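# Take one bottle from the cabinet, stand it on the bench

## Task

Remove a single bottle from the cabinet and set it upright on the bench, leaving the remaining two bottles inside the cabinet.

## Robot and tools

ROBOT. Two UR-type arms, left_arm and right_arm, each with a Robotiq 2F-140 gripper whose fingers can fold. Each arm stands on its own carriage on one shared floor track along y at x = 0. left_rail carries left_arm and is always the one on the +y side; right_rail carries right_arm. An arm's base sits at x = 0, y = its carriage's position_m, z = 0.04 m, facing +x. The carriages must stay roughly 0.7 m or more apart.

SCENE FRAME. Fixed to the table: table top is z = 0, +z up, +x the direction the arms face, +y to their left, y = 0 mid-track. The table edge is at x = 0.17 m. Results give end_effector_position (m), end_effector_quat_wxyz and velocities (m/s, rad/s) in this frame. end_effector_position is the point between the closed pads; fingertips reach about 33 mm past it (9 mm when wide open). The gripper's fingers point along its own +z, and they open and close along its own y.

execute_actions(actions, cameras). A list of actions run in sequence. An action may hold "rows" (1 to 15 rows, each applied for one 1/30 s step), "steps" (1 to 450, default 15, at least the row count), "until", and device commands. Every row is one flat list of 18 numbers, each in [-1, 1], always covering both arms: left_arm dx, dy, dz, rx, ry, rz, then left gripper position, force_limit, speed, then the same nine for right_arm. The six pose numbers are an offset, not an absolute pose: measured from that arm's Hand target as it stood when the action began, expressed in that Hand target's own axes. 1.0 equals 0.6 m for dx, dy, dz and 180 degrees for rx, ry, rz, which form one rotation vector. All rows of an action count from the same start, so each row states the total offset; a repeated offset in a later action moves the hand further. Sending six zeros re-commands the current Hand target. After the last row the arm keeps heading to that row's target for the remaining steps. For gentle motion, ramp offsets up row by row (0.01 per row is about 0.18 m/s). Orientation commands are clipped to 32 degrees from the measured one per step.

Gripper numbers are absolute settings, not offsets. position: +1 fully open (140 mm), pads meet near -0.8, -1 closes until blocked. force_limit: -1 gentle (about 14 N) up to +1 (about 58 N) for a slow close; faster closes grip harder. speed: -1 about 30 mm/s up to +1 about 250 mm/s. Both start at +1. To leave a gripper unchanged, resend its previous three numbers; a 0 is a real command. Grip near the fingertips; parts deep near the palm may be held loosely. After a close, check object_status: 2 means stopped on something while closing (a grip), 3 means reached the target or pads met, 0 moving, 1 blocked while opening. position_measured is in counts (3 open, 230 pads together).

Rails: add {"left_rail": {...}} or {"right_rail": {...}} with position_m (left -0.8 to 1.5 m, right -1.5 to 0.8 m, absolute place on the track), speed_m_s (0.01 to 1) and acceleration_factor (0.1 to 1), or {"stop": true}. Then wait with an action like {"steps": n, "until": {"left_rail": {"position_status": ["!=", "moving"]}}}. Let the carriage arrive before precise hand work. position_status words: moving, done, contact_stop, time_out, stopped, stopped_with_arm, stopped_for_other_arm, stopped_for_other_carriage; position_answer taken or not_taken. "until" reads rails only; {"all": {"status": "ended"}} and {"any": {"status": "ended"}} are also allowed. An empty actions list returns images and the scene number. Any out-of-range value rejects the whole call.

move(target, speed, blend, stop_force, zero, blocking, cameras). Straight-line paths. target is one 18-number row as above, or up to 15 such rows; every row is an offset from the same starting Hand targets, not from the previous row. speed in m/s, 0.002 to 3.6 (default 0.25). blend in m rounds corners of a list. stop_force, 3 to 120 N for both arms, ends an arm's path on a felt push; omit it when moving away from something the gripper presses on. zero (default true) re-zeros before the move. blocking=false returns early; then use wait or stop before further rows or moves. Paths stop after 10 s. The result adds a move: line (done, off_target, moving, held, fault) and limits. No obstacle avoidance.

wait(seconds 0 to 10). stop() brakes a running move. zoom_image(camera, region [x0,y0,x1,y1], at most 504 by 504 px). zero_wrist_force(arm). read_manual gives licence text only. finished_scene(scene) ends the scene irreversibly; the bottle must stay upright on the bench without the robot.

RESULTS also show Hand target (the base for next offsets), Tool commands, Joint positions (rail m, then six joints in rad), Joint velocities, joint torques, Wrist force/torque in the gripper's own axes, Wrist depth grids (7x7 cells, distance ahead of the wrist camera in mm). Cameras: cam_high, cam_low, cam_front, cam_side, cam_left_wrist, cam_right_wrist, all 672x504.

AVOID. Anything falling off the table, or onto the track or strip, fails. Don't knock over the other two bottles or drag them out. Net force near 150 N, or wrist joints over 26.3 N m, triggers a 10 s fault stop; a target even slightly beyond firm contact can do it. Never let the arms or grippers touch each other. Don't drop or release moving parts, slam, or push hard. Long stretched holds heat motors (MOTOR HOT at 70 °C, brake lock at 85 °C). Avoid paths passing close to an arm's own base.

Each tool is called after "Request:" in YAML: its name, and indented under it one key for each argument.

## Session

Request:
execute_actions:
  actions: []

Scene clock: 0.00 s.
left_arm: end_effector_position=(+0.3456, +1.0171, +0.5800) position_measured=3 object_status=3 end_effector_quat_wxyz=(+0.000, +0.000, +1.000, +0.000) | right_arm: end_effector_position=(+0.3456, -1.0239, +0.5800) position_measured=3 object_status=3 end_effector_quat_wxyz=(+0.000, +0.000, +1.000, +0.000)
Joint positions: left_arm=[0.99 -0.316 -1.725 0.971 -0.816 -1.571 -0.316] | right_arm=[-1.051 -0.316 -1.725 0.971 -0.816 -1.571 -0.316]
Joint velocities: within noise
Joint torques (N m): no reading
Wrist force (N): no reading
Wrist torque (N m): no reading
Wrist force, peak (N): no reading
Wrist depth (mm): cam_left_wrist=[- 630 661 - 656 673 - / - - 698 - 698 727 - / - - - - 739 - 771 / - 130 - - 796 141 115 / 108 121 - 813 - - 101 / 876 2181 1718 930 2043 1859 - / 1955 2025 2120 2120 2081 2246 -] | cam_right_wrist=[694 630 628 641 643 643 643 / - 692 - 681 685 660 632 / 724 - 751 724 703 703 714 / - 127 - - 783 738 712 / 100 120 - - - - 110 / - - - - - - 100 / 1868 1917 2043 1900 1884 1791 -]
Hand target: left_arm +0.3456, +1.0171, +0.5800; +0.000, +0.000, +1.000, +0.000 | right_arm +0.3456, -1.0239, +0.5800; +0.000, +0.000, +1.000, +0.000
Tool commands: left_gripper/position=+1.0 left_gripper/force_limit=+1.0 left_gripper/speed=+1.0 right_gripper/position=+1.0 right_gripper/force_limit=+1.0 right_gripper/speed=+1.0
left_rail: position_m=0.990 position_status=done
right_rail: position_m=-1.051 position_status=done

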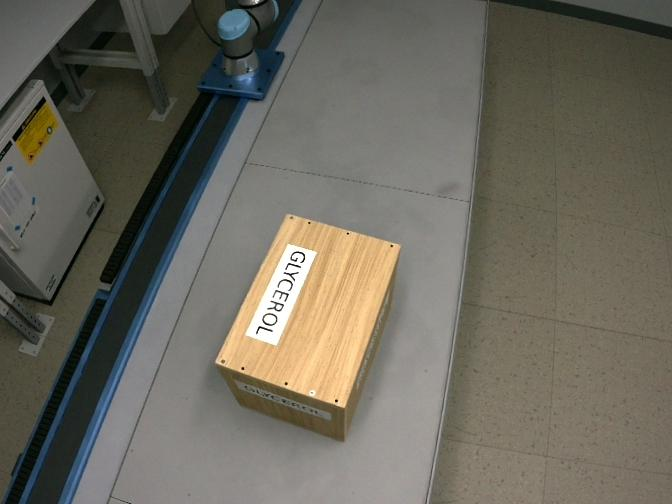

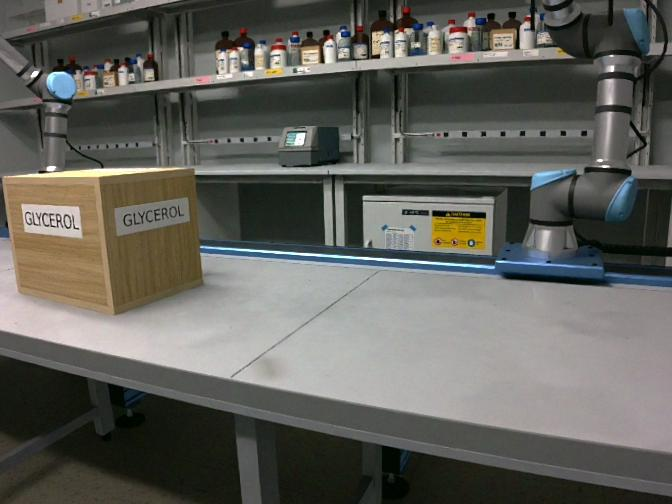

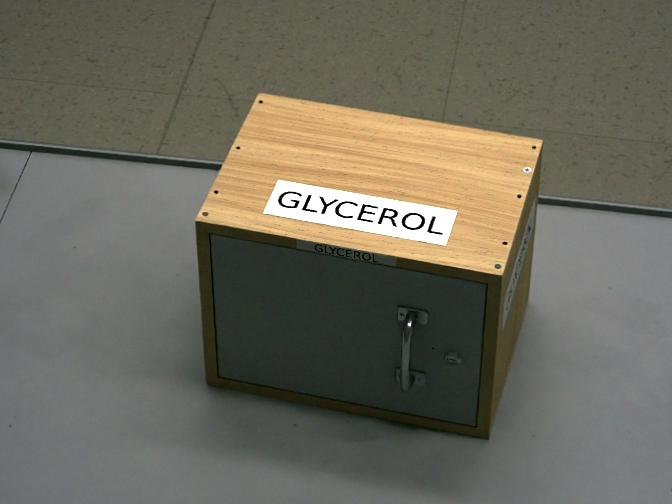

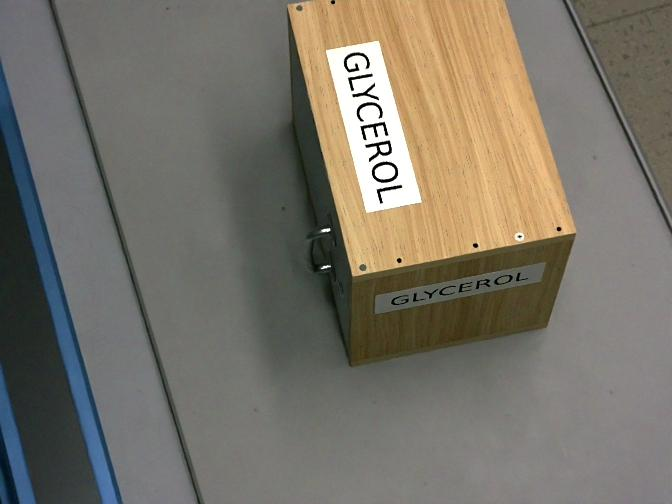

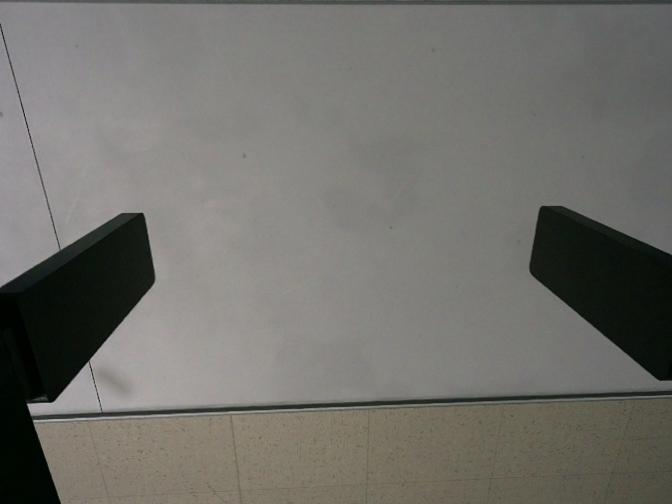

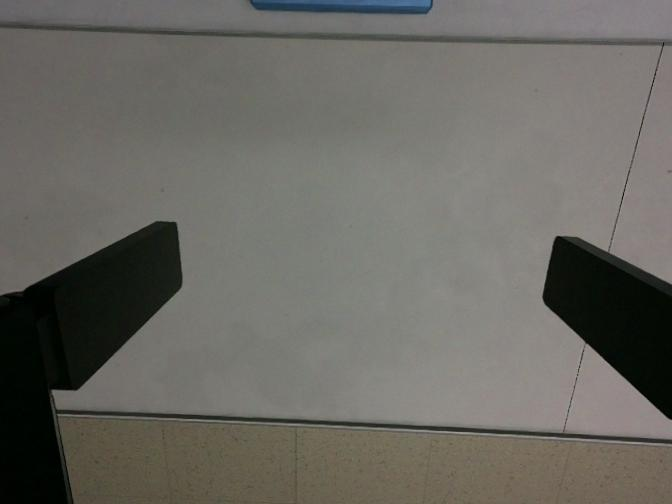

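Request:
zoom_image:
  camera: "cam_front"
  region: [180, 80, 560, 450]

Request:
zoom_image:
  camera: "cam_side"
  region: [270, 0, 590, 380]

Request:
zoom_image:
  camera: "cam_front"
  region: [370, 280, 500, 410]

Request:
zoom_image:
  camera: "cam_high"
  region: [180, 180, 430, 460]

Scaled by 1.326.

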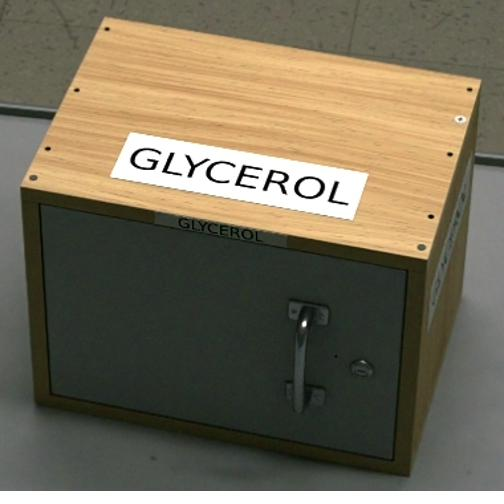

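Scaled by 1.326.

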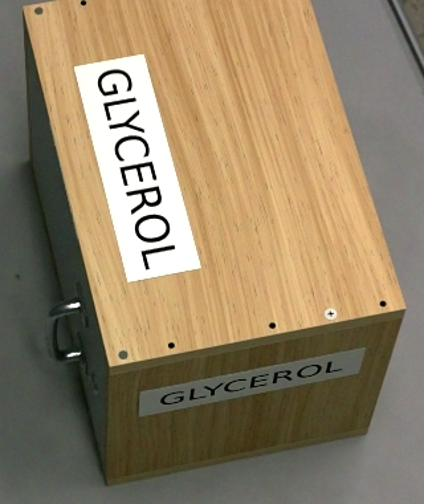

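Scaled by 3.877.

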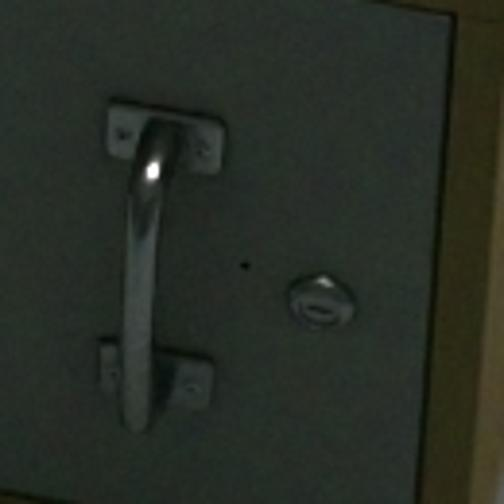

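Scaled by 1.800.

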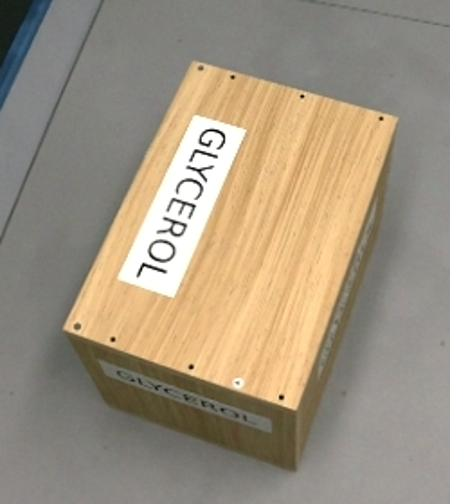

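Request:
execute_actions:
  actions:
    - {"left_rail":{"position_m":0.75,"speed_m_s":0.4}}
    - {"steps":120,"until":{"left_rail":{"position_status":["!=","moving"]}}}

Request:
move:
  target: [0.06,-0.9,0.2,0.0872,-0.2395,0.2105,1,-1,0,0,0,0,0,0,0,1,1,1]
  speed: 0.3
  cameras: ["cam_left_wrist","cam_side","cam_front"]

Scene clock: 7.73 s.
left_arm: end_effector_position=(+0.3456, +0.7773, +0.5800) position_measured=3 object_status=3 end_effector_quat_wxyz=(+0.000, +0.000, +1.000, +0.000) | right_arm: end_effector_position=(+0.3456, -1.0239, +0.5800) position_measured=3 object_status=3 end_effector_quat_wxyz=(+0.000, +0.000, +1.000, +0.000)
Joint positions: left_arm=[0.75 -0.316 -1.725 0.971 -0.816 -1.571 -0.316] | right_arm=[-1.051 -0.316 -1.725 0.971 -0.816 -1.571 -0.316]
Joint torques (N m): left_arm=[-0.31 -10.56 -21.88 -2.83 -0.23 -0.04] | right_arm=[0.2 -12.33 -17.49 -2.9 -0.48 0.07]
Wrist force (N): left_arm=[0.0 -0.3 0.0] | right_arm=[0.1 -0.3 0.0]
Wrist torque (N m): left_arm=[-0.06 0.00 0.00] | right_arm=[-0.07 -0.02 0.00]
Wrist force, peak (N): left_arm=[0.0 1.2 0.2] | right_arm=[0.3 -0.3 0.4]
Wrist depth (mm): cam_left_wrist=[- 635 709 625 - 650 - / 671 - - 689 - 681 696 / - - - 799 729 769 - / - 133 771 785 816 141 120 / 108 124 - 840 - - 101 / - 1620 - 907 1844 1890 - / 2007 2007 2007 2062 2081 2120 -] | cam_right_wrist=[670 670 641 645 641 635 635 / 687 - 660 670 694 670 637 / - - - - - 698 689 / - 136 - - 764 726 717 / - 137 - - - - 110 / 896 867 867 - - - - / 1951 1868 1837 1917 1837 1821 -]
Hand target: left_arm +0.3456, +0.7773, +0.5800; +0.000, +0.000, +1.000, +0.000 | right_arm +0.3456, -1.0239, +0.5800; +0.000, +0.000, +1.000, +0.000
Tool commands: left_gripper/position=+1.0 left_gripper/force_limit=+1.0 left_gripper/speed=+1.0 right_gripper/position=+1.0 right_gripper/force_limit=+1.0 right_gripper/speed=+1.0
left_rail: position_m=0.750 speed_m_s=0.40 position_status=done
right_rail: position_m=-1.051 position_status=done

Scene clock: 10.40 s.
left_arm: end_effector_position=(+0.3096, +0.2373, +0.4600) position_measured=3 object_status=3 end_effector_quat_wxyz=(+0.360, +0.316, +0.868, -0.131) | right_arm: end_effector_position=(+0.3456, -1.0239, +0.5800) position_measured=3 object_status=3 end_effector_quat_wxyz=(+0.000, +0.000, +1.000, +0.000)
Joint positions: left_arm=[0.75 -1.55 -1.811 1.786 -2.128 -1.01 -0.68] | right_arm=[-1.051 -0.316 -1.725 0.971 -0.816 -1.571 -0.316]
Joint torques (N m): left_arm=[8.79 -2.49 -15.05 -5.27 -0.44 1.86] | right_arm=[0.24 -11.97 -17.21 -2.93 -0.64 0.07]
Wrist force (N): left_arm=[-3.1 -0.5 -0.3] | right_arm=[0.1 -0.2 0.1]
Wrist torque (N m): left_arm=[-0.15 0.03 -0.03] | right_arm=[-0.04 -0.01 0.00]
Wrist force, peak (N): left_arm=[-2.6 -2.4 0.5] | right_arm=[0.0 -0.4 0.3]
Wrist depth (mm): cam_left_wrist=[- 591 541 439 597 610 - / 732 - - 386 637 - 2025 / 1013 - 417 401 504 2413 2578 / 116 480 574 548 602 141 120 / 108 133 5040 5532 5969 - 101 / - - - - - - - / 2908 4124 4826 - - - -] | cam_right_wrist=[650 656 670 641 641 643 630 / 679 - - - 668 670 647 / 700 - - - 654 - 700 / 756 127 - 733 - 147 712 / - 119 754 - 781 - 110 / - - - - - - - / - 1934 1917 1852 1748 1837 -]
Hand target: left_arm +0.3096, +0.2372, +0.4600; +0.360, +0.316, +0.868, -0.131 | right_arm +0.3456, -1.0239, +0.5800; +0.000, +0.000, +1.000, +0.000
Off the commanded pose: left_arm 0.000 m, 0 deg | right_arm 0.000 m, 0 deg.
left_rail: position_m=0.750 speed_m_s=0.40 position_status=done
right_rail: position_m=-1.051 position_status=done
move: done
camera_calibration:
cam_left_wrist: T_world_to_cam=[[0.631587, 0.775115, 0.017181, -0.377276], [0.314499, -0.276392, 0.908129, -0.444887], [0.708653, -0.568159, -0.418338, 0.250605], [0, 0, 0, 1]] pos_world=[0.200607, 0.311852, 0.515334]
Images, in order (width x height): cam_front 672x504, cam_side 672x504, cam_left_wrist 672x504.

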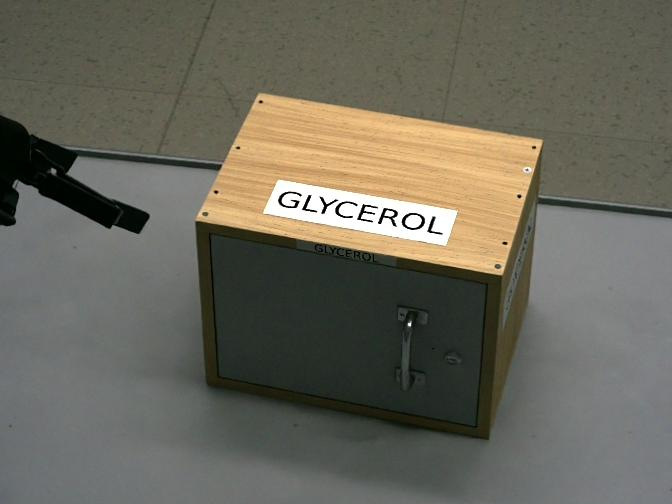

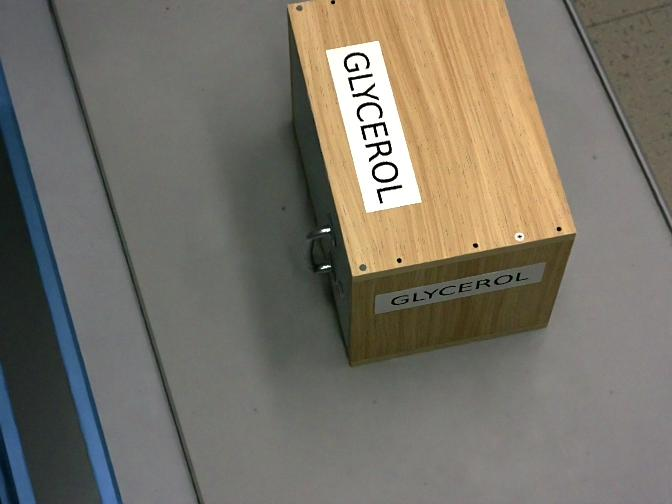

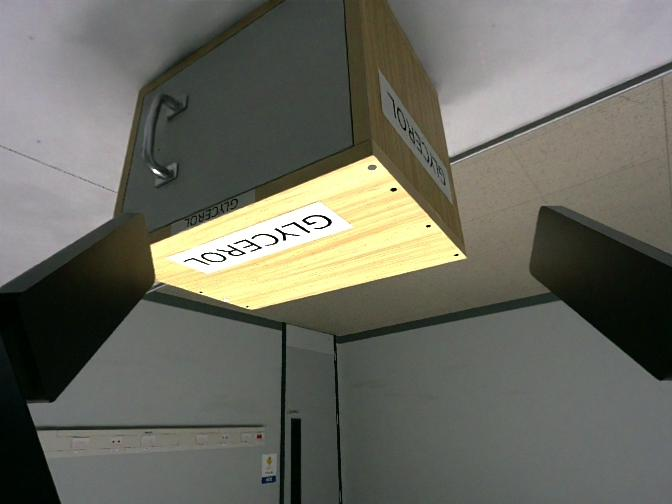

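Request:
move:
  target: [0.0233,-0.3572,0.481,0,0,0,1,-1,0,0,0,0,0,0,0,1,1,1]
  speed: 0.2
  cameras: ["cam_left_wrist","cam_side","cam_front"]

Scene clock: 13.13 s.
left_arm: end_effector_position=(+0.3205, -0.0517, +0.2461) position_measured=3 object_status=3 end_effector_quat_wxyz=(+0.360, +0.316, +0.868, -0.131) | right_arm: end_effector_position=(+0.3456, -1.0239, +0.5800) position_measured=3 object_status=3 end_effector_quat_wxyz=(+0.000, +0.000, +1.000, +0.000)
Joint positions: left_arm=[0.75 -1.542 -1.024 1.43 -2.562 -1.014 -0.672] | right_arm=[-1.051 -0.316 -1.725 0.971 -0.816 -1.571 -0.316]
Joint torques (N m): left_arm=[7.84 -33.9 -41.71 -1.59 -1.04 1.83] | right_arm=[-0.1 -12.52 -17.34 -2.98 -0.48 0.13]
Wrist force (N): left_arm=[-3.0 -0.5 -0.3] | right_arm=[0.0 -0.3 0.3]
Wrist torque (N m): left_arm=[-0.13 0.02 -0.02] | right_arm=[-0.06 -0.01 0.00]
Wrist force, peak (N): left_arm=[-3.0 0.5 -1.7] | right_arm=[0.4 -0.4 0.3]
Wrist depth (mm): cam_left_wrist=[- 336 - - 317 269 228 / - - - 314 283 248 217 / - 568 359 304 267 234 206 / - 142 340 271 256 223 120 / 107 123 1017 270 237 212 105 / - - 287 256 227 203 184 / - - 3844 - 4447 - -] | cam_right_wrist=[645 660 666 656 645 641 643 / 804 683 - - - - 662 / - - 736 721 714 719 689 / - 145 - - 705 147 122 / 100 119 - 801 - - 110 / 860 888 - - 834 - - / 1884 1900 1900 1837 1917 1917 -]
Hand target: left_arm +0.3206, -0.0518, +0.2460; +0.360, +0.316, +0.868, -0.131 | right_arm +0.3456, -1.0239, +0.5800; +0.000, +0.000, +1.000, +0.000
Off the commanded pose: left_arm 0.000 m, 0 deg | right_arm 0.000 m, 0 deg.
left_rail: position_m=0.750 speed_m_s=0.40 position_status=done
right_rail: position_m=-1.051 position_status=done
move: done
camera_calibration:
cam_left_wrist: T_world_to_cam=[[0.631719, 0.775011, 0.0170203, -0.156454], [0.314529, -0.276319, 0.908141, -0.333956], [0.708522, -0.568336, -0.418319, -0.0107735], [0, 0, 0, 1]] pos_world=[0.211507, 0.0228523, 0.301435]
Images, in order (width x height): cam_front 672x504, cam_side 672x504, cam_left_wrist 672x504.

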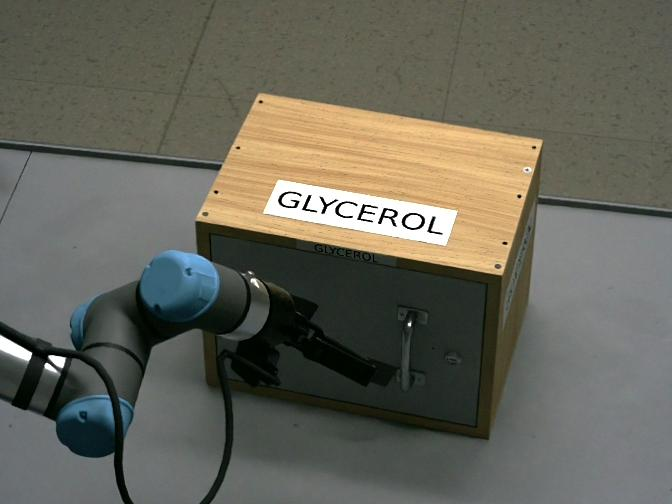

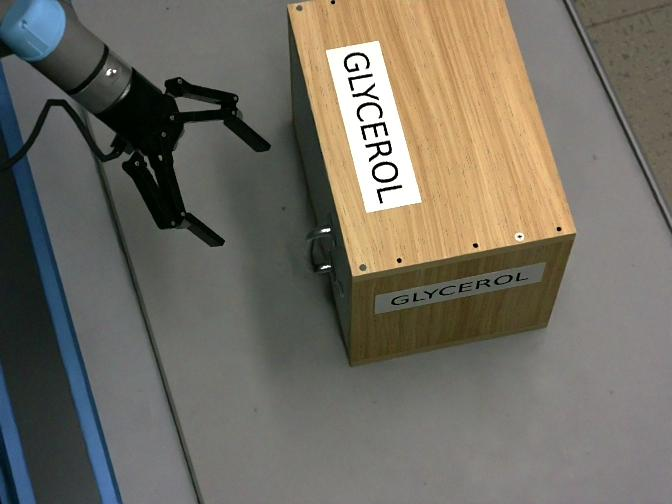

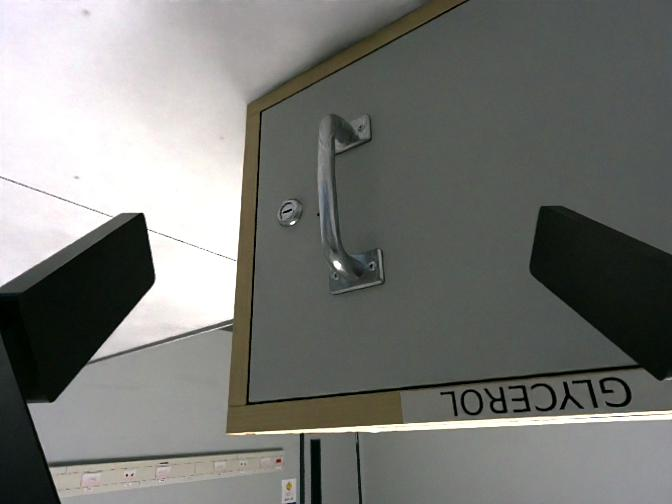

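Request:
move:
  target: [0.002,-0.0412,0.0977,-0.0786,0,-0.0786,-0.38,-1,0,0,0,0,0,0,0,1,1,1]
  speed: 0.1
  cameras: ["cam_left_wrist","cam_side","cam_front"]

Scene clock: 16.60 s.
left_arm: end_effector_position=(+0.3358, -0.0967, +0.2037) position_measured=177 object_status=3 end_effector_quat_wxyz=(+0.377, +0.160, +0.910, -0.066) | right_arm: end_effector_position=(+0.3456, -1.0239, +0.5800) position_measured=3 object_status=3 end_effector_quat_wxyz=(+0.000, +0.000, +1.000, +0.000)
Joint positions: left_arm=[0.75 -1.576 -0.786 1.074 -2.184 -0.842 -1.102] | right_arm=[-1.051 -0.316 -1.725 0.971 -0.816 -1.571 -0.316]
Joint torques (N m): left_arm=[-8.29 -43.42 -43.1 -1.42 3.3 -1.77] | right_arm=[0.08 -12.03 -17.53 -2.88 -0.57 0.09]
Wrist force (N): left_arm=[-2.8 -0.6 -0.2] | right_arm=[0.2 0.0 0.1]
Wrist torque (N m): left_arm=[-0.17 0.03 0.04] | right_arm=[-0.01 -0.03 0.00]
Wrist force, peak (N): left_arm=[-3.3 0.0 -0.3] | right_arm=[0.2 -0.3 0.4]
Wrist depth (mm): cam_left_wrist=[296 - 278 302 295 283 264 / 365 379 314 300 276 260 246 / 447 448 288 263 253 241 225 / - - 102 208 120 224 215 / - 81 - 222 - 86 78 / - 70 - 214 - - 70 / - - - 203 - - -] | cam_right_wrist=[656 626 645 645 641 641 635 / - 696 - 672 666 664 660 / - - 729 692 - 738 731 / - - - - - 147 130 / 100 119 806 - - - 110 / 881 2402 - - - 857 - / 1868 1884 1917 1951 1821 1821 -]
Hand target: left_arm +0.3358, -0.0968, +0.2037; +0.377, +0.160, +0.910, -0.066 | right_arm +0.3456, -1.0239, +0.5800; +0.000, +0.000, +1.000, +0.000
Off the commanded pose: left_arm 0.000 m, 0 deg | right_arm 0.000 m, 0 deg.
left_rail: position_m=0.750 speed_m_s=0.40 position_status=done
right_rail: position_m=-1.051 position_status=done
move: done
camera_calibration:
cam_left_wrist: T_world_to_cam=[[0.32853, 0.944338, 0.0171448, -0.0122475], [0.390054, -0.152185, 0.908128, -0.326115], [0.860189, -0.29166, -0.418341, -0.0889935], [0, 0, 0, 1]] pos_world=[0.207778, -0.06402, 0.259135]
Images, in order (width x height): cam_front 672x504, cam_side 672x504, cam_left_wrist 672x504.

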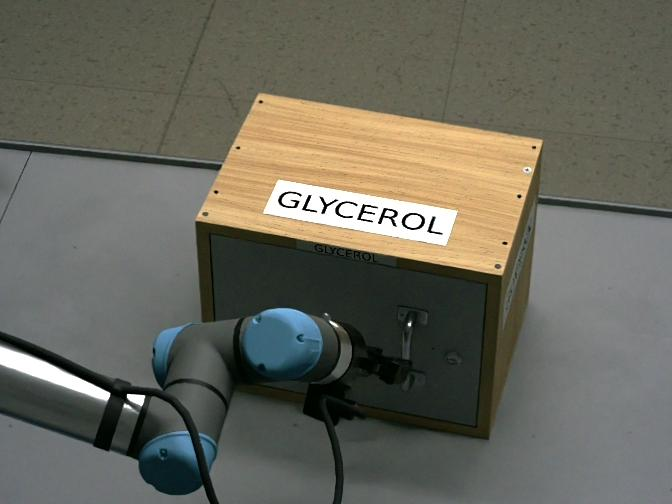

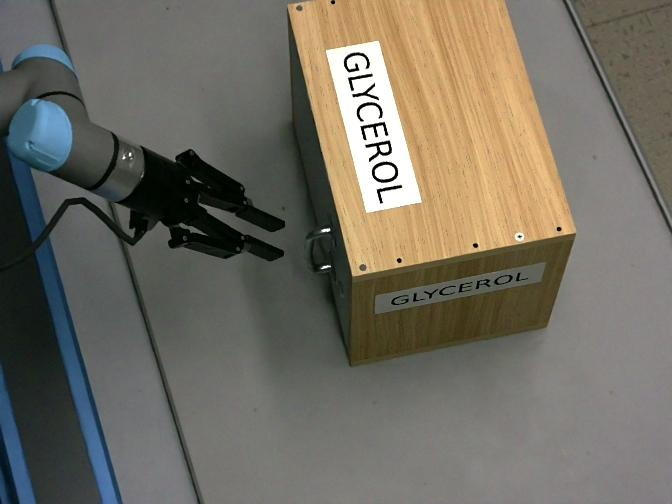

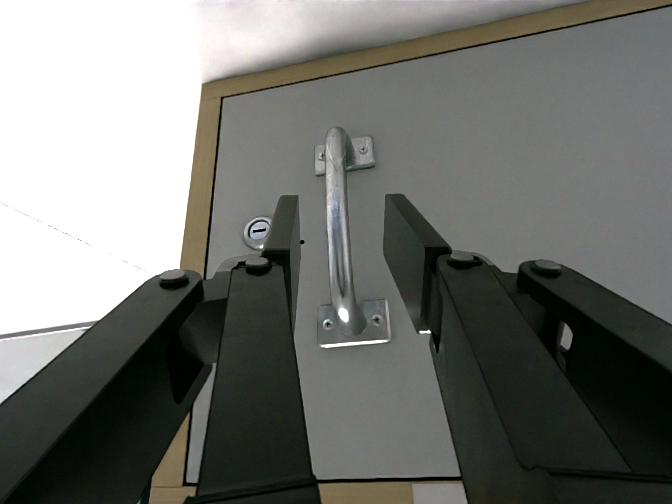

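Request:
move:
  target: [0,0,0.1,0,0,0,-0.38,-1,0,0,0,0,0,0,0,1,1,1]
  speed: 0.06
  stop_force: 15
  cameras: ["cam_left_wrist","cam_side"]

Scene clock: 18.80 s.
left_arm: end_effector_position=(+0.3756, -0.1113, +0.1613) position_measured=177 object_status=3 end_effector_quat_wxyz=(+0.377, +0.160, +0.910, -0.066) | right_arm: end_effector_position=(+0.3456, -1.0239, +0.5800) position_measured=3 object_status=3 end_effector_quat_wxyz=(+0.000, +0.000, +1.000, +0.000)
Joint positions: left_arm=[0.75 -1.526 -0.687 1.015 -2.266 -0.86 -1.039] | right_arm=[-1.051 -0.316 -1.725 0.971 -0.816 -1.571 -0.316]
Joint torques (N m): left_arm=[8.49 -45.85 -42.44 -5.18 -0.68 1.82] | right_arm=[-0.03 -12.36 -17.23 -3.07 -0.6 0.17]
Wrist force (N): left_arm=[-2.9 -0.6 -0.3] | right_arm=[0.1 -0.2 0.1]
Wrist torque (N m): left_arm=[-0.17 0.05 -0.04] | right_arm=[-0.04 -0.03 0.00]
Wrist force, peak (N): left_arm=[-3.3 -0.6 -0.7] | right_arm=[0.1 -0.2 0.5]
Wrist depth (mm): cam_left_wrist=[247 247 - 250 242 230 216 / - 274 256 240 224 212 200 / 392 361 226 208 205 195 185 / - 226 100 161 119 181 174 / - 81 - 153 - 86 79 / - 70 - 164 - - 70 / - - - - - - -] | cam_right_wrist=[650 652 664 647 630 641 637 / - - - - - - 650 / 679 698 719 - - - 696 / - 127 - - 756 146 122 / 100 120 - 736 - - 110 / 864 860 - - - - - / 1884 1884 1884 1934 1884 1806 -]
Hand target: left_arm +0.3756, -0.1113, +0.1613; +0.377, +0.160, +0.910, -0.066 | right_arm +0.3456, -1.0239, +0.5800; +0.000, +0.000, +1.000, +0.000
Off the commanded pose: left_arm 0.000 m, 0 deg | right_arm 0.000 m, 0 deg.
left_rail: position_m=0.750 speed_m_s=0.40 position_status=done
right_rail: position_m=-1.051 position_status=done
move: done
camera_calibration:
cam_left_wrist: T_world_to_cam=[[0.328411, 0.944379, 0.0171652, -0.0109059], [0.390123, -0.152173, 0.908101, -0.3053], [0.860203, -0.291534, -0.4184, -0.145305], [0, 0, 0, 1]] pos_world=[0.247678, -0.0785202, 0.216635]
Images, in order (width x height): cam_side 672x504, cam_left_wrist 672x504.

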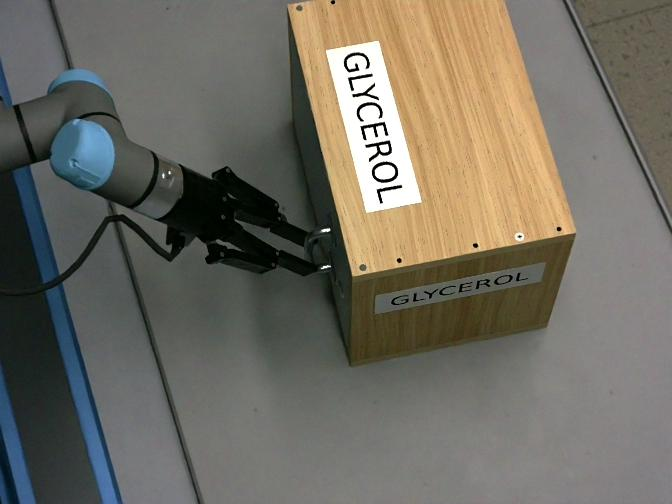

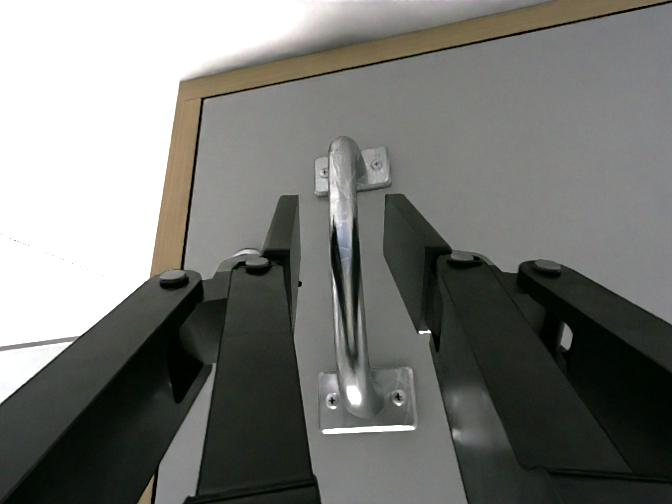

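Request:
move:
  target: [0,0,0,0,0,0,-1,-0.3,-1,0,0,0,0,0,0,1,1,1]
  cameras: ["cam_left_wrist"]

Request:
wait:
  seconds: 1

Scene clock: 20.03 s.
left_arm: end_effector_position=(+0.3757, -0.1113, +0.1613) position_measured=213 object_status=0 end_effector_quat_wxyz=(+0.377, +0.160, +0.910, -0.066) | right_arm: end_effector_position=(+0.3456, -1.0239, +0.5800) position_measured=3 object_status=3 end_effector_quat_wxyz=(+0.000, +0.000, +1.000, +0.000)
Joint positions: left_arm=[0.75 -1.526 -0.687 1.015 -2.266 -0.86 -1.039] | right_arm=[-1.051 -0.316 -1.725 0.971 -0.816 -1.571 -0.316]
Joint torques (N m): left_arm=[0.08 -46.11 -42.04 -5.24 -0.66 1.8] | right_arm=[-0.1 -12.54 -17.61 -2.97 -0.76 0.16]
Wrist force (N): left_arm=[-1.7 4.2 -3.7] | right_arm=[-0.1 -0.4 0.0]
Wrist torque (N m): left_arm=[-0.38 -0.01 -0.05] | right_arm=[-0.08 0.01 0.00]
Wrist force, peak (N): left_arm=[-1.2 6.2 -4.1] | right_arm=[-0.1 -0.5 0.2]
Wrist depth (mm): cam_left_wrist=[245 253 255 249 240 229 215 / 296 273 257 248 224 211 203 / 376 357 229 177 207 197 186 / 529 228 218 155 190 181 174 / - - - 86 79 79 162 / - - - 145 - 75 66 / - 65 - - - - -] | cam_right_wrist=[694 649 639 650 645 639 645 / - - - - 662 668 660 / - - 724 - - 733 - / - 135 754 - - 147 123 / 100 112 - - - - 110 / - - - - - 847 104 / 1951 1900 1917 1868 1837 1806 -]
Hand target: left_arm +0.3756, -0.1113, +0.1613; +0.377, +0.160, +0.910, -0.066 | right_arm +0.3456, -1.0239, +0.5800; +0.000, +0.000, +1.000, +0.000
Off the commanded pose: left_arm 0.000 m, 0 deg | right_arm 0.000 m, 0 deg.
left_rail: position_m=0.750 speed_m_s=0.40 position_status=done
right_rail: position_m=-1.051 position_status=done
move: done
camera_calibration:
cam_left_wrist: T_world_to_cam=[[0.328329, 0.944407, 0.0172038, -0.0108916], [0.390137, -0.152176, 0.908095, -0.305302], [0.860229, -0.291442, -0.418412, -0.145301], [0, 0, 0, 1]] pos_world=[0.247678, -0.0785203, 0.216635]
Images, in order (width x height): cam_left_wrist 672x504.

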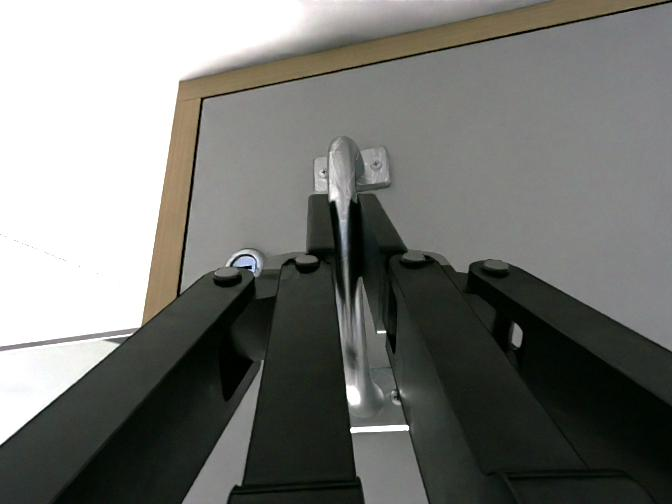

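Scene clock: 21.03 s.
left_arm: end_effector_position=(+0.3756, -0.1113, +0.1613) position_measured=213 object_status=2 end_effector_quat_wxyz=(+0.377, +0.160, +0.910, -0.066) | right_arm: end_effector_position=(+0.3456, -1.0239, +0.5800) position_measured=3 object_status=3 end_effector_quat_wxyz=(+0.000, +0.000, +1.000, +0.000)
Joint positions: left_arm=[0.75 -1.526 -0.687 1.015 -2.266 -0.86 -1.039] | right_arm=[-1.051 -0.316 -1.725 0.971 -0.816 -1.571 -0.316]
Joint torques (N m): left_arm=[-9.96 -46.62 -41.79 -5.23 -0.67 1.77] | right_arm=[0.15 -12.3 -17.18 -2.88 -0.69 0.27]
Wrist force (N): left_arm=[-2.5 4.9 -3.5] | right_arm=[0.0 0.0 0.2]
Wrist torque (N m): left_arm=[-0.35 0.05 -0.05] | right_arm=[-0.01 0.01 0.00]
Wrist force, peak (N): left_arm=[-2.5 4.9 -3.5] | right_arm=[0.1 -0.2 0.4]
Wrist depth (mm): cam_left_wrist=[- - 255 262 241 228 213 / - - 263 243 222 211 198 / - 361 228 176 205 197 184 / 507 234 217 155 190 182 174 / - - - 86 80 79 158 / - - - 143 - 75 66 / - 65 - - - - -] | cam_right_wrist=[662 658 664 643 639 637 645 / 660 703 - 605 689 672 666 / - - - - 731 712 - / - 126 - - - - 707 / 100 127 - - - - 110 / - - - - - 847 - / 1951 1884 1900 1951 1868 1837 -]
Hand target: left_arm +0.3756, -0.1113, +0.1613; +0.377, +0.160, +0.910, -0.066 | right_arm +0.3456, -1.0239, +0.5800; +0.000, +0.000, +1.000, +0.000
Tool commands: left_gripper/position=-1.0 left_gripper/force_limit=-0.3 left_gripper/speed=-1.0 right_gripper/position=+1.0 right_gripper/force_limit=+1.0 right_gripper/speed=+1.0
Off the commanded pose: left_arm 0.000 m, 0 deg | right_arm 0.000 m, 0 deg.
left_rail: position_m=0.750 speed_m_s=0.40 position_status=done
right_rail: position_m=-1.051 position_status=done
wait: 1.00 s

Request:
move:
  target: [0.0329,-0.0015,-0.0329,0.0141,0,0.0141,-1,-0.3,-1,0,0,0,0,0,0,1,1,1]
  speed: 0.03
  stop_force: 45
  cameras: ["cam_left_wrist","cam_side"]

Scene clock: 23.63 s.
left_arm: end_effector_position=(+0.3491, -0.1026, +0.1613) position_measured=213 object_status=2 end_effector_quat_wxyz=(+0.375, +0.189, +0.904, -0.078) | right_arm: end_effector_position=(+0.3456, -1.0239, +0.5800) position_measured=3 object_status=3 end_effector_quat_wxyz=(+0.000, +0.000, +1.000, +0.000)
Joint positions: left_arm=[0.75 -1.552 -0.746 1.134 -2.353 -0.873 -0.995] | right_arm=[-1.051 -0.316 -1.725 0.971 -0.816 -1.571 -0.316]
Joint torques (N m): left_arm=[-9.04 -63.19 -11.63 -4.86 -1.39 1.75] | right_arm=[-0.05 -12.21 -17.05 -3 -0.69 0.3]
Wrist force (N): left_arm=[-6.2 -1.4 -0.1] | right_arm=[0.1 -0.2 0.3]
Wrist torque (N m): left_arm=[-0.27 0.19 0.07] | right_arm=[-0.04 -0.03 0.00]
Wrist force, peak (N): left_arm=[-6.0 -7.9 0.6] | right_arm=[0.1 -0.4 0.3]
Wrist depth (mm): cam_left_wrist=[- - - 248 243 230 224 / - - 254 237 226 215 205 / 394 - 240 177 208 198 193 / 488 - 204 156 193 185 176 / - - - 86 80 79 80 / - - - 145 - 75 66 / - 65 - - - - -] | cam_right_wrist=[632 654 630 650 645 633 660 / - - - - - - - / - 705 - - 719 - 692 / - 127 - 764 - 146 724 / 100 120 - - - - 110 / - - - 857 - - - / 1934 1917 1852 1884 1821 1806 -]
Hand target: left_arm +0.3491, -0.1026, +0.1613; +0.375, +0.189, +0.904, -0.078 | right_arm +0.3456, -1.0239, +0.5800; +0.000, +0.000, +1.000, +0.000
Off the commanded pose: left_arm 0.000 m, 0 deg | right_arm 0.000 m, 0 deg.
left_rail: position_m=0.750 speed_m_s=0.40 position_status=done
right_rail: position_m=-1.051 position_status=done
move: done
camera_calibration:
cam_left_wrist: T_world_to_cam=[[0.386863, 0.921977, 0.0171684, -0.0330076], [0.379869, -0.176303, 0.908084, -0.292497], [0.84026, -0.344782, -0.418436, -0.118402], [0, 0, 0, 1]] pos_world=[0.223369, -0.0619588, 0.216635]
Images, in order (width x height): cam_side 672x504, cam_left_wrist 672x504.

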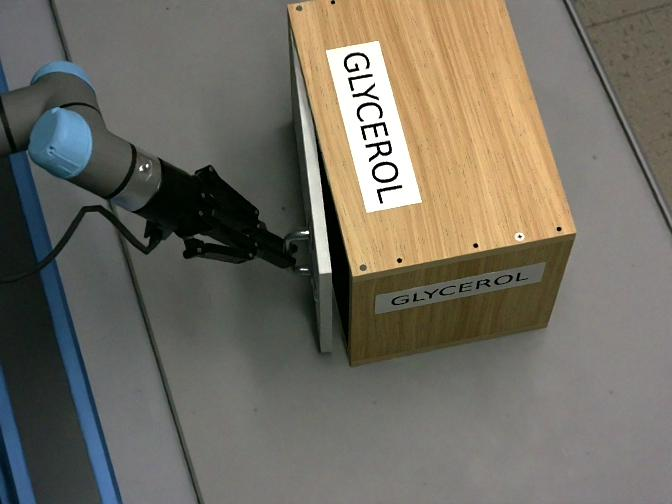

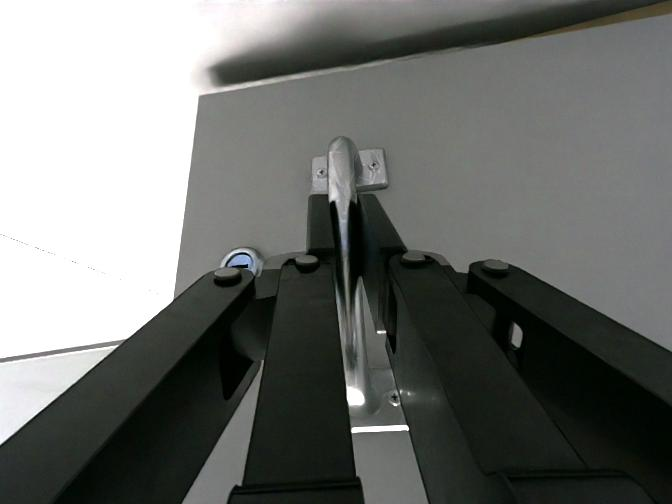

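Request:
move:
  target:
    - [0.0762,0.0082,-0.0762,0.033,0,0.033,-1,-0.3,-1,0,0,0,0,0,0,1,1,1]
    - [0.1543,0.0463,-0.1543,0.0684,0,0.0684,-1,-0.3,-1,0,0,0,0,0,0,1,1,1]
    - [0.2228,0.112,-0.2228,0.1037,0,0.1037,-1,-0.3,-1,0,0,0,0,0,0,1,1,1]
    - [0.2773,0.201,-0.2773,0.1391,0,0.1391,-1,-0.3,-1,0,0,0,0,0,0,1,1,1]
  speed: 0.05
  blend: [0.01,0.01,0.01,0]
  stop_force: 45
  cameras: ["cam_left_wrist","cam_side","cam_low","cam_front"]

Scene clock: 31.83 s.
left_arm: end_effector_position=(+0.1817, +0.1021, +0.1613) position_measured=213 object_status=2 end_effector_quat_wxyz=(+0.333, +0.455, +0.804, -0.188) | right_arm: end_effector_position=(+0.3456, -1.0239, +0.5800) position_measured=3 object_status=3 end_effector_quat_wxyz=(+0.000, +0.000, +1.000, +0.000)
Joint positions: left_arm=[0.75 -1.714 -1.318 2.165 -3.076 -1.107 -0.524] | right_arm=[-1.051 -0.316 -1.725 0.971 -0.816 -1.571 -0.316]
Joint torques (N m): left_arm=[-10.3 -40.79 -10.74 -7.02 -1.05 1.79] | right_arm=[0.11 -11.73 -16.66 -2.99 -0.88 0.42]
Wrist force (N): left_arm=[-2.2 4.8 6.3] | right_arm=[0.1 0.0 -0.1]
Wrist torque (N m): left_arm=[-0.31 0.23 -0.03] | right_arm=[0.00 -0.03 0.00]
Wrist force, peak (N): left_arm=[-6.0 -11.6 1.2] | right_arm=[0.2 -0.4 0.4]
Wrist depth (mm): cam_left_wrist=[268 262 259 259 241 - 249 / 321 293 222 240 251 280 286 / 405 202 208 176 235 258 265 / 535 184 188 156 215 227 242 / 707 - - 86 80 79 222 / - - - 145 - 75 66 / - 65 - - - - -] | cam_right_wrist=[675 647 656 647 654 639 628 / - 703 677 694 679 632 662 / - 714 746 736 700 - - / - 135 746 - - 146 123 / - 120 - 801 - 144 110 / - 828 - 874 809 - 104 / 1900 1884 1884 1884 1852 1852 -]
Hand target: left_arm +0.1817, +0.1021, +0.1613; +0.333, +0.455, +0.804, -0.188 | right_arm +0.3456, -1.0239, +0.5800; +0.000, +0.000, +1.000, +0.000
Off the commanded pose: left_arm 0.000 m, 0 deg | right_arm 0.000 m, 0 deg.
left_rail: position_m=0.750 speed_m_s=0.40 position_status=done
right_rail: position_m=-1.051 position_status=done
move: done
camera_calibration:
cam_left_wrist: T_world_to_cam=[[0.849569, 0.527202, 0.0170627, -0.200723], [0.207438, -0.363671, 0.908137, -0.142387], [0.484977, -0.767985, -0.418325, 0.200568], [0, 0, 0, 1]] pos_world=[0.102794, 0.208073, 0.216635]
Images, in order (width x height): cam_low 672x504, cam_front 672x504, cam_side 672x504, cam_left_wrist 672x504.

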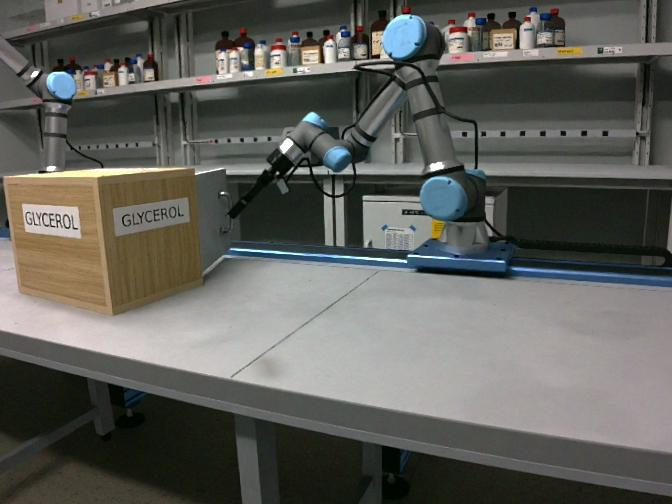

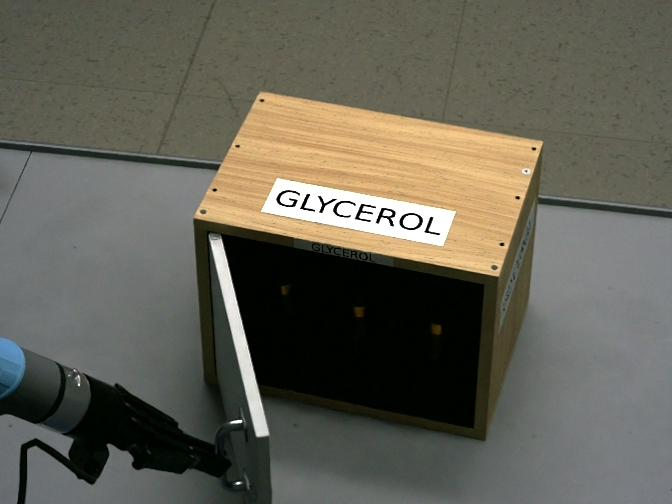

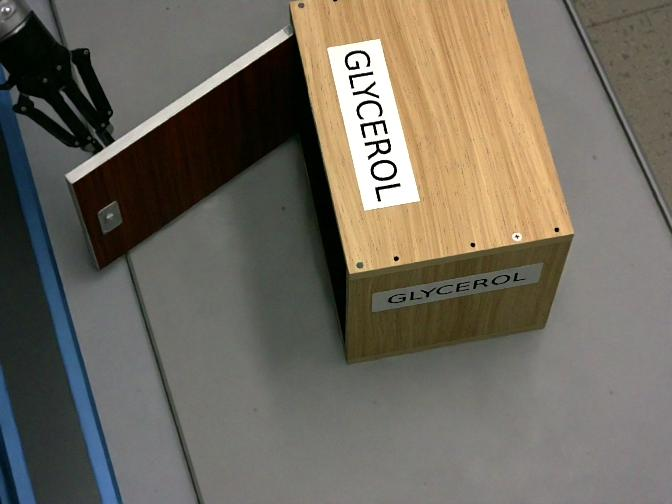

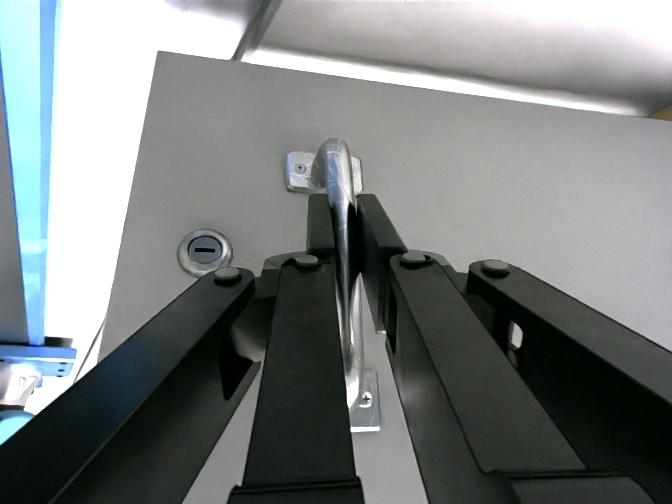

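Request:
move:
  target:
    - [0.0734,0.0567,-0.0734,0.0354,0,0.0354,-1,-0.3,-1,0,0,0,0,0,0,1,1,1]
    - [0.1155,0.1084,-0.1155,0.0589,0,0.0589,-1,-0.3,-1,0,0,0,0,0,0,1,1,1]
  speed: 0.05
  blend: [0.01,0]
  stop_force: 45
  cameras: ["cam_left_wrist","cam_side","cam_front"]

Scene clock: 35.83 s.
left_arm: end_effector_position=(+0.1869, +0.2196, +0.1613) position_measured=213 object_status=2 end_effector_quat_wxyz=(+0.306, +0.556, +0.738, -0.230) | right_arm: end_effector_position=(+0.3456, -1.0239, +0.5800) position_measured=3 object_status=3 end_effector_quat_wxyz=(+0.000, +0.000, +1.000, +0.000)
Joint positions: left_arm=[0.75 -1.593 -1.547 2.479 -3.265 -1.359 -0.217] | right_arm=[-1.051 -0.316 -1.725 0.971 -0.816 -1.571 -0.316]
Joint torques (N m): left_arm=[9.59 -29.05 -7.95 -6.95 -0.66 1.76] | right_arm=[0.27 -12.6 -16.58 -2.95 -0.8 0.46]
Wrist force (N): left_arm=[0.3 -3.5 4.4] | right_arm=[0.1 -0.1 0.2]
Wrist torque (N m): left_arm=[-0.10 0.14 0.05] | right_arm=[-0.01 -0.03 0.00]
Wrist force, peak (N): left_arm=[0.2 -8.8 1.1] | right_arm=[0.5 -0.3 0.3]
Wrist depth (mm): cam_left_wrist=[- 248 248 - 252 - 257 / 286 204 219 244 275 324 325 / 363 184 201 209 247 295 321 / 477 171 181 155 225 - 287 / - - - 80 80 79 263 / - - - - - 75 66 / - 65 - - - - -] | cam_right_wrist=[656 654 705 664 652 635 649 / - 681 656 - - - - / - - 670 724 660 714 754 / - 127 - - 710 - 126 / 100 119 - - - - 110 / - 1821 896 - 914 - - / 1900 1868 1900 1868 1917 1852 -]
Hand target: left_arm +0.1869, +0.2196, +0.1613; +0.306, +0.556, +0.738, -0.230 | right_arm +0.3456, -1.0239, +0.5800; +0.000, +0.000, +1.000, +0.000
Off the commanded pose: left_arm 0.000 m, 0 deg | right_arm 0.000 m, 0 deg.
left_rail: position_m=0.750 speed_m_s=0.40 position_status=done
right_rail: position_m=-1.051 position_status=done
move: done
camera_calibration:
cam_left_wrist: T_world_to_cam=[[0.957011, 0.289554, 0.0169916, -0.235021], [0.106387, -0.404915, 0.908144, -0.0728019], [0.269837, -0.867296, -0.418313, 0.350281], [0, 0, 0, 1]] pos_world=[0.138144, 0.34237, 0.216635]
Images, in order (width x height): cam_front 672x504, cam_side 672x504, cam_left_wrist 672x504.

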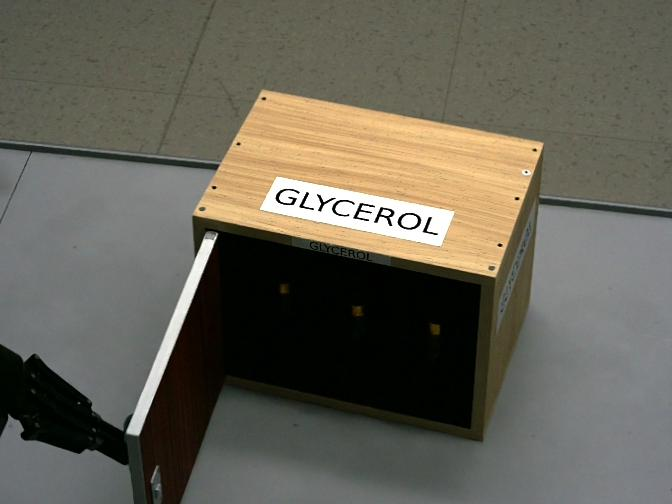

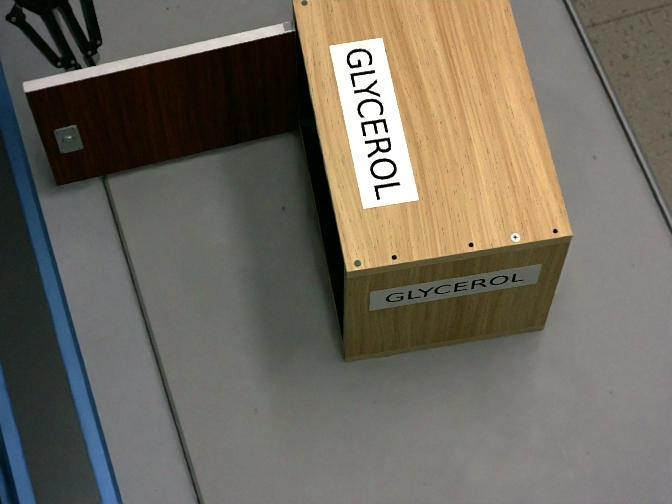

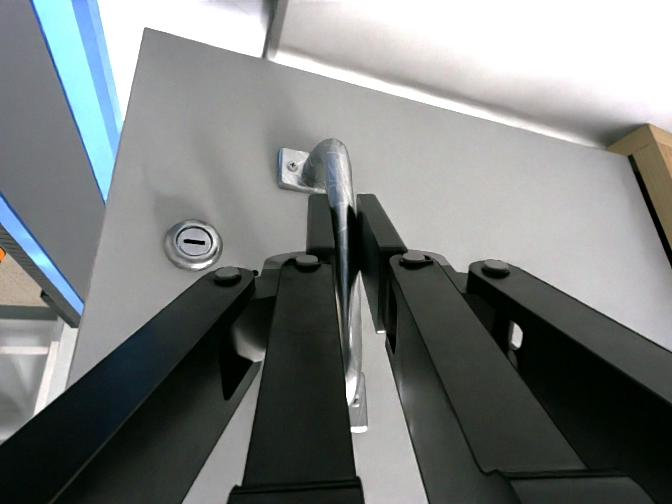

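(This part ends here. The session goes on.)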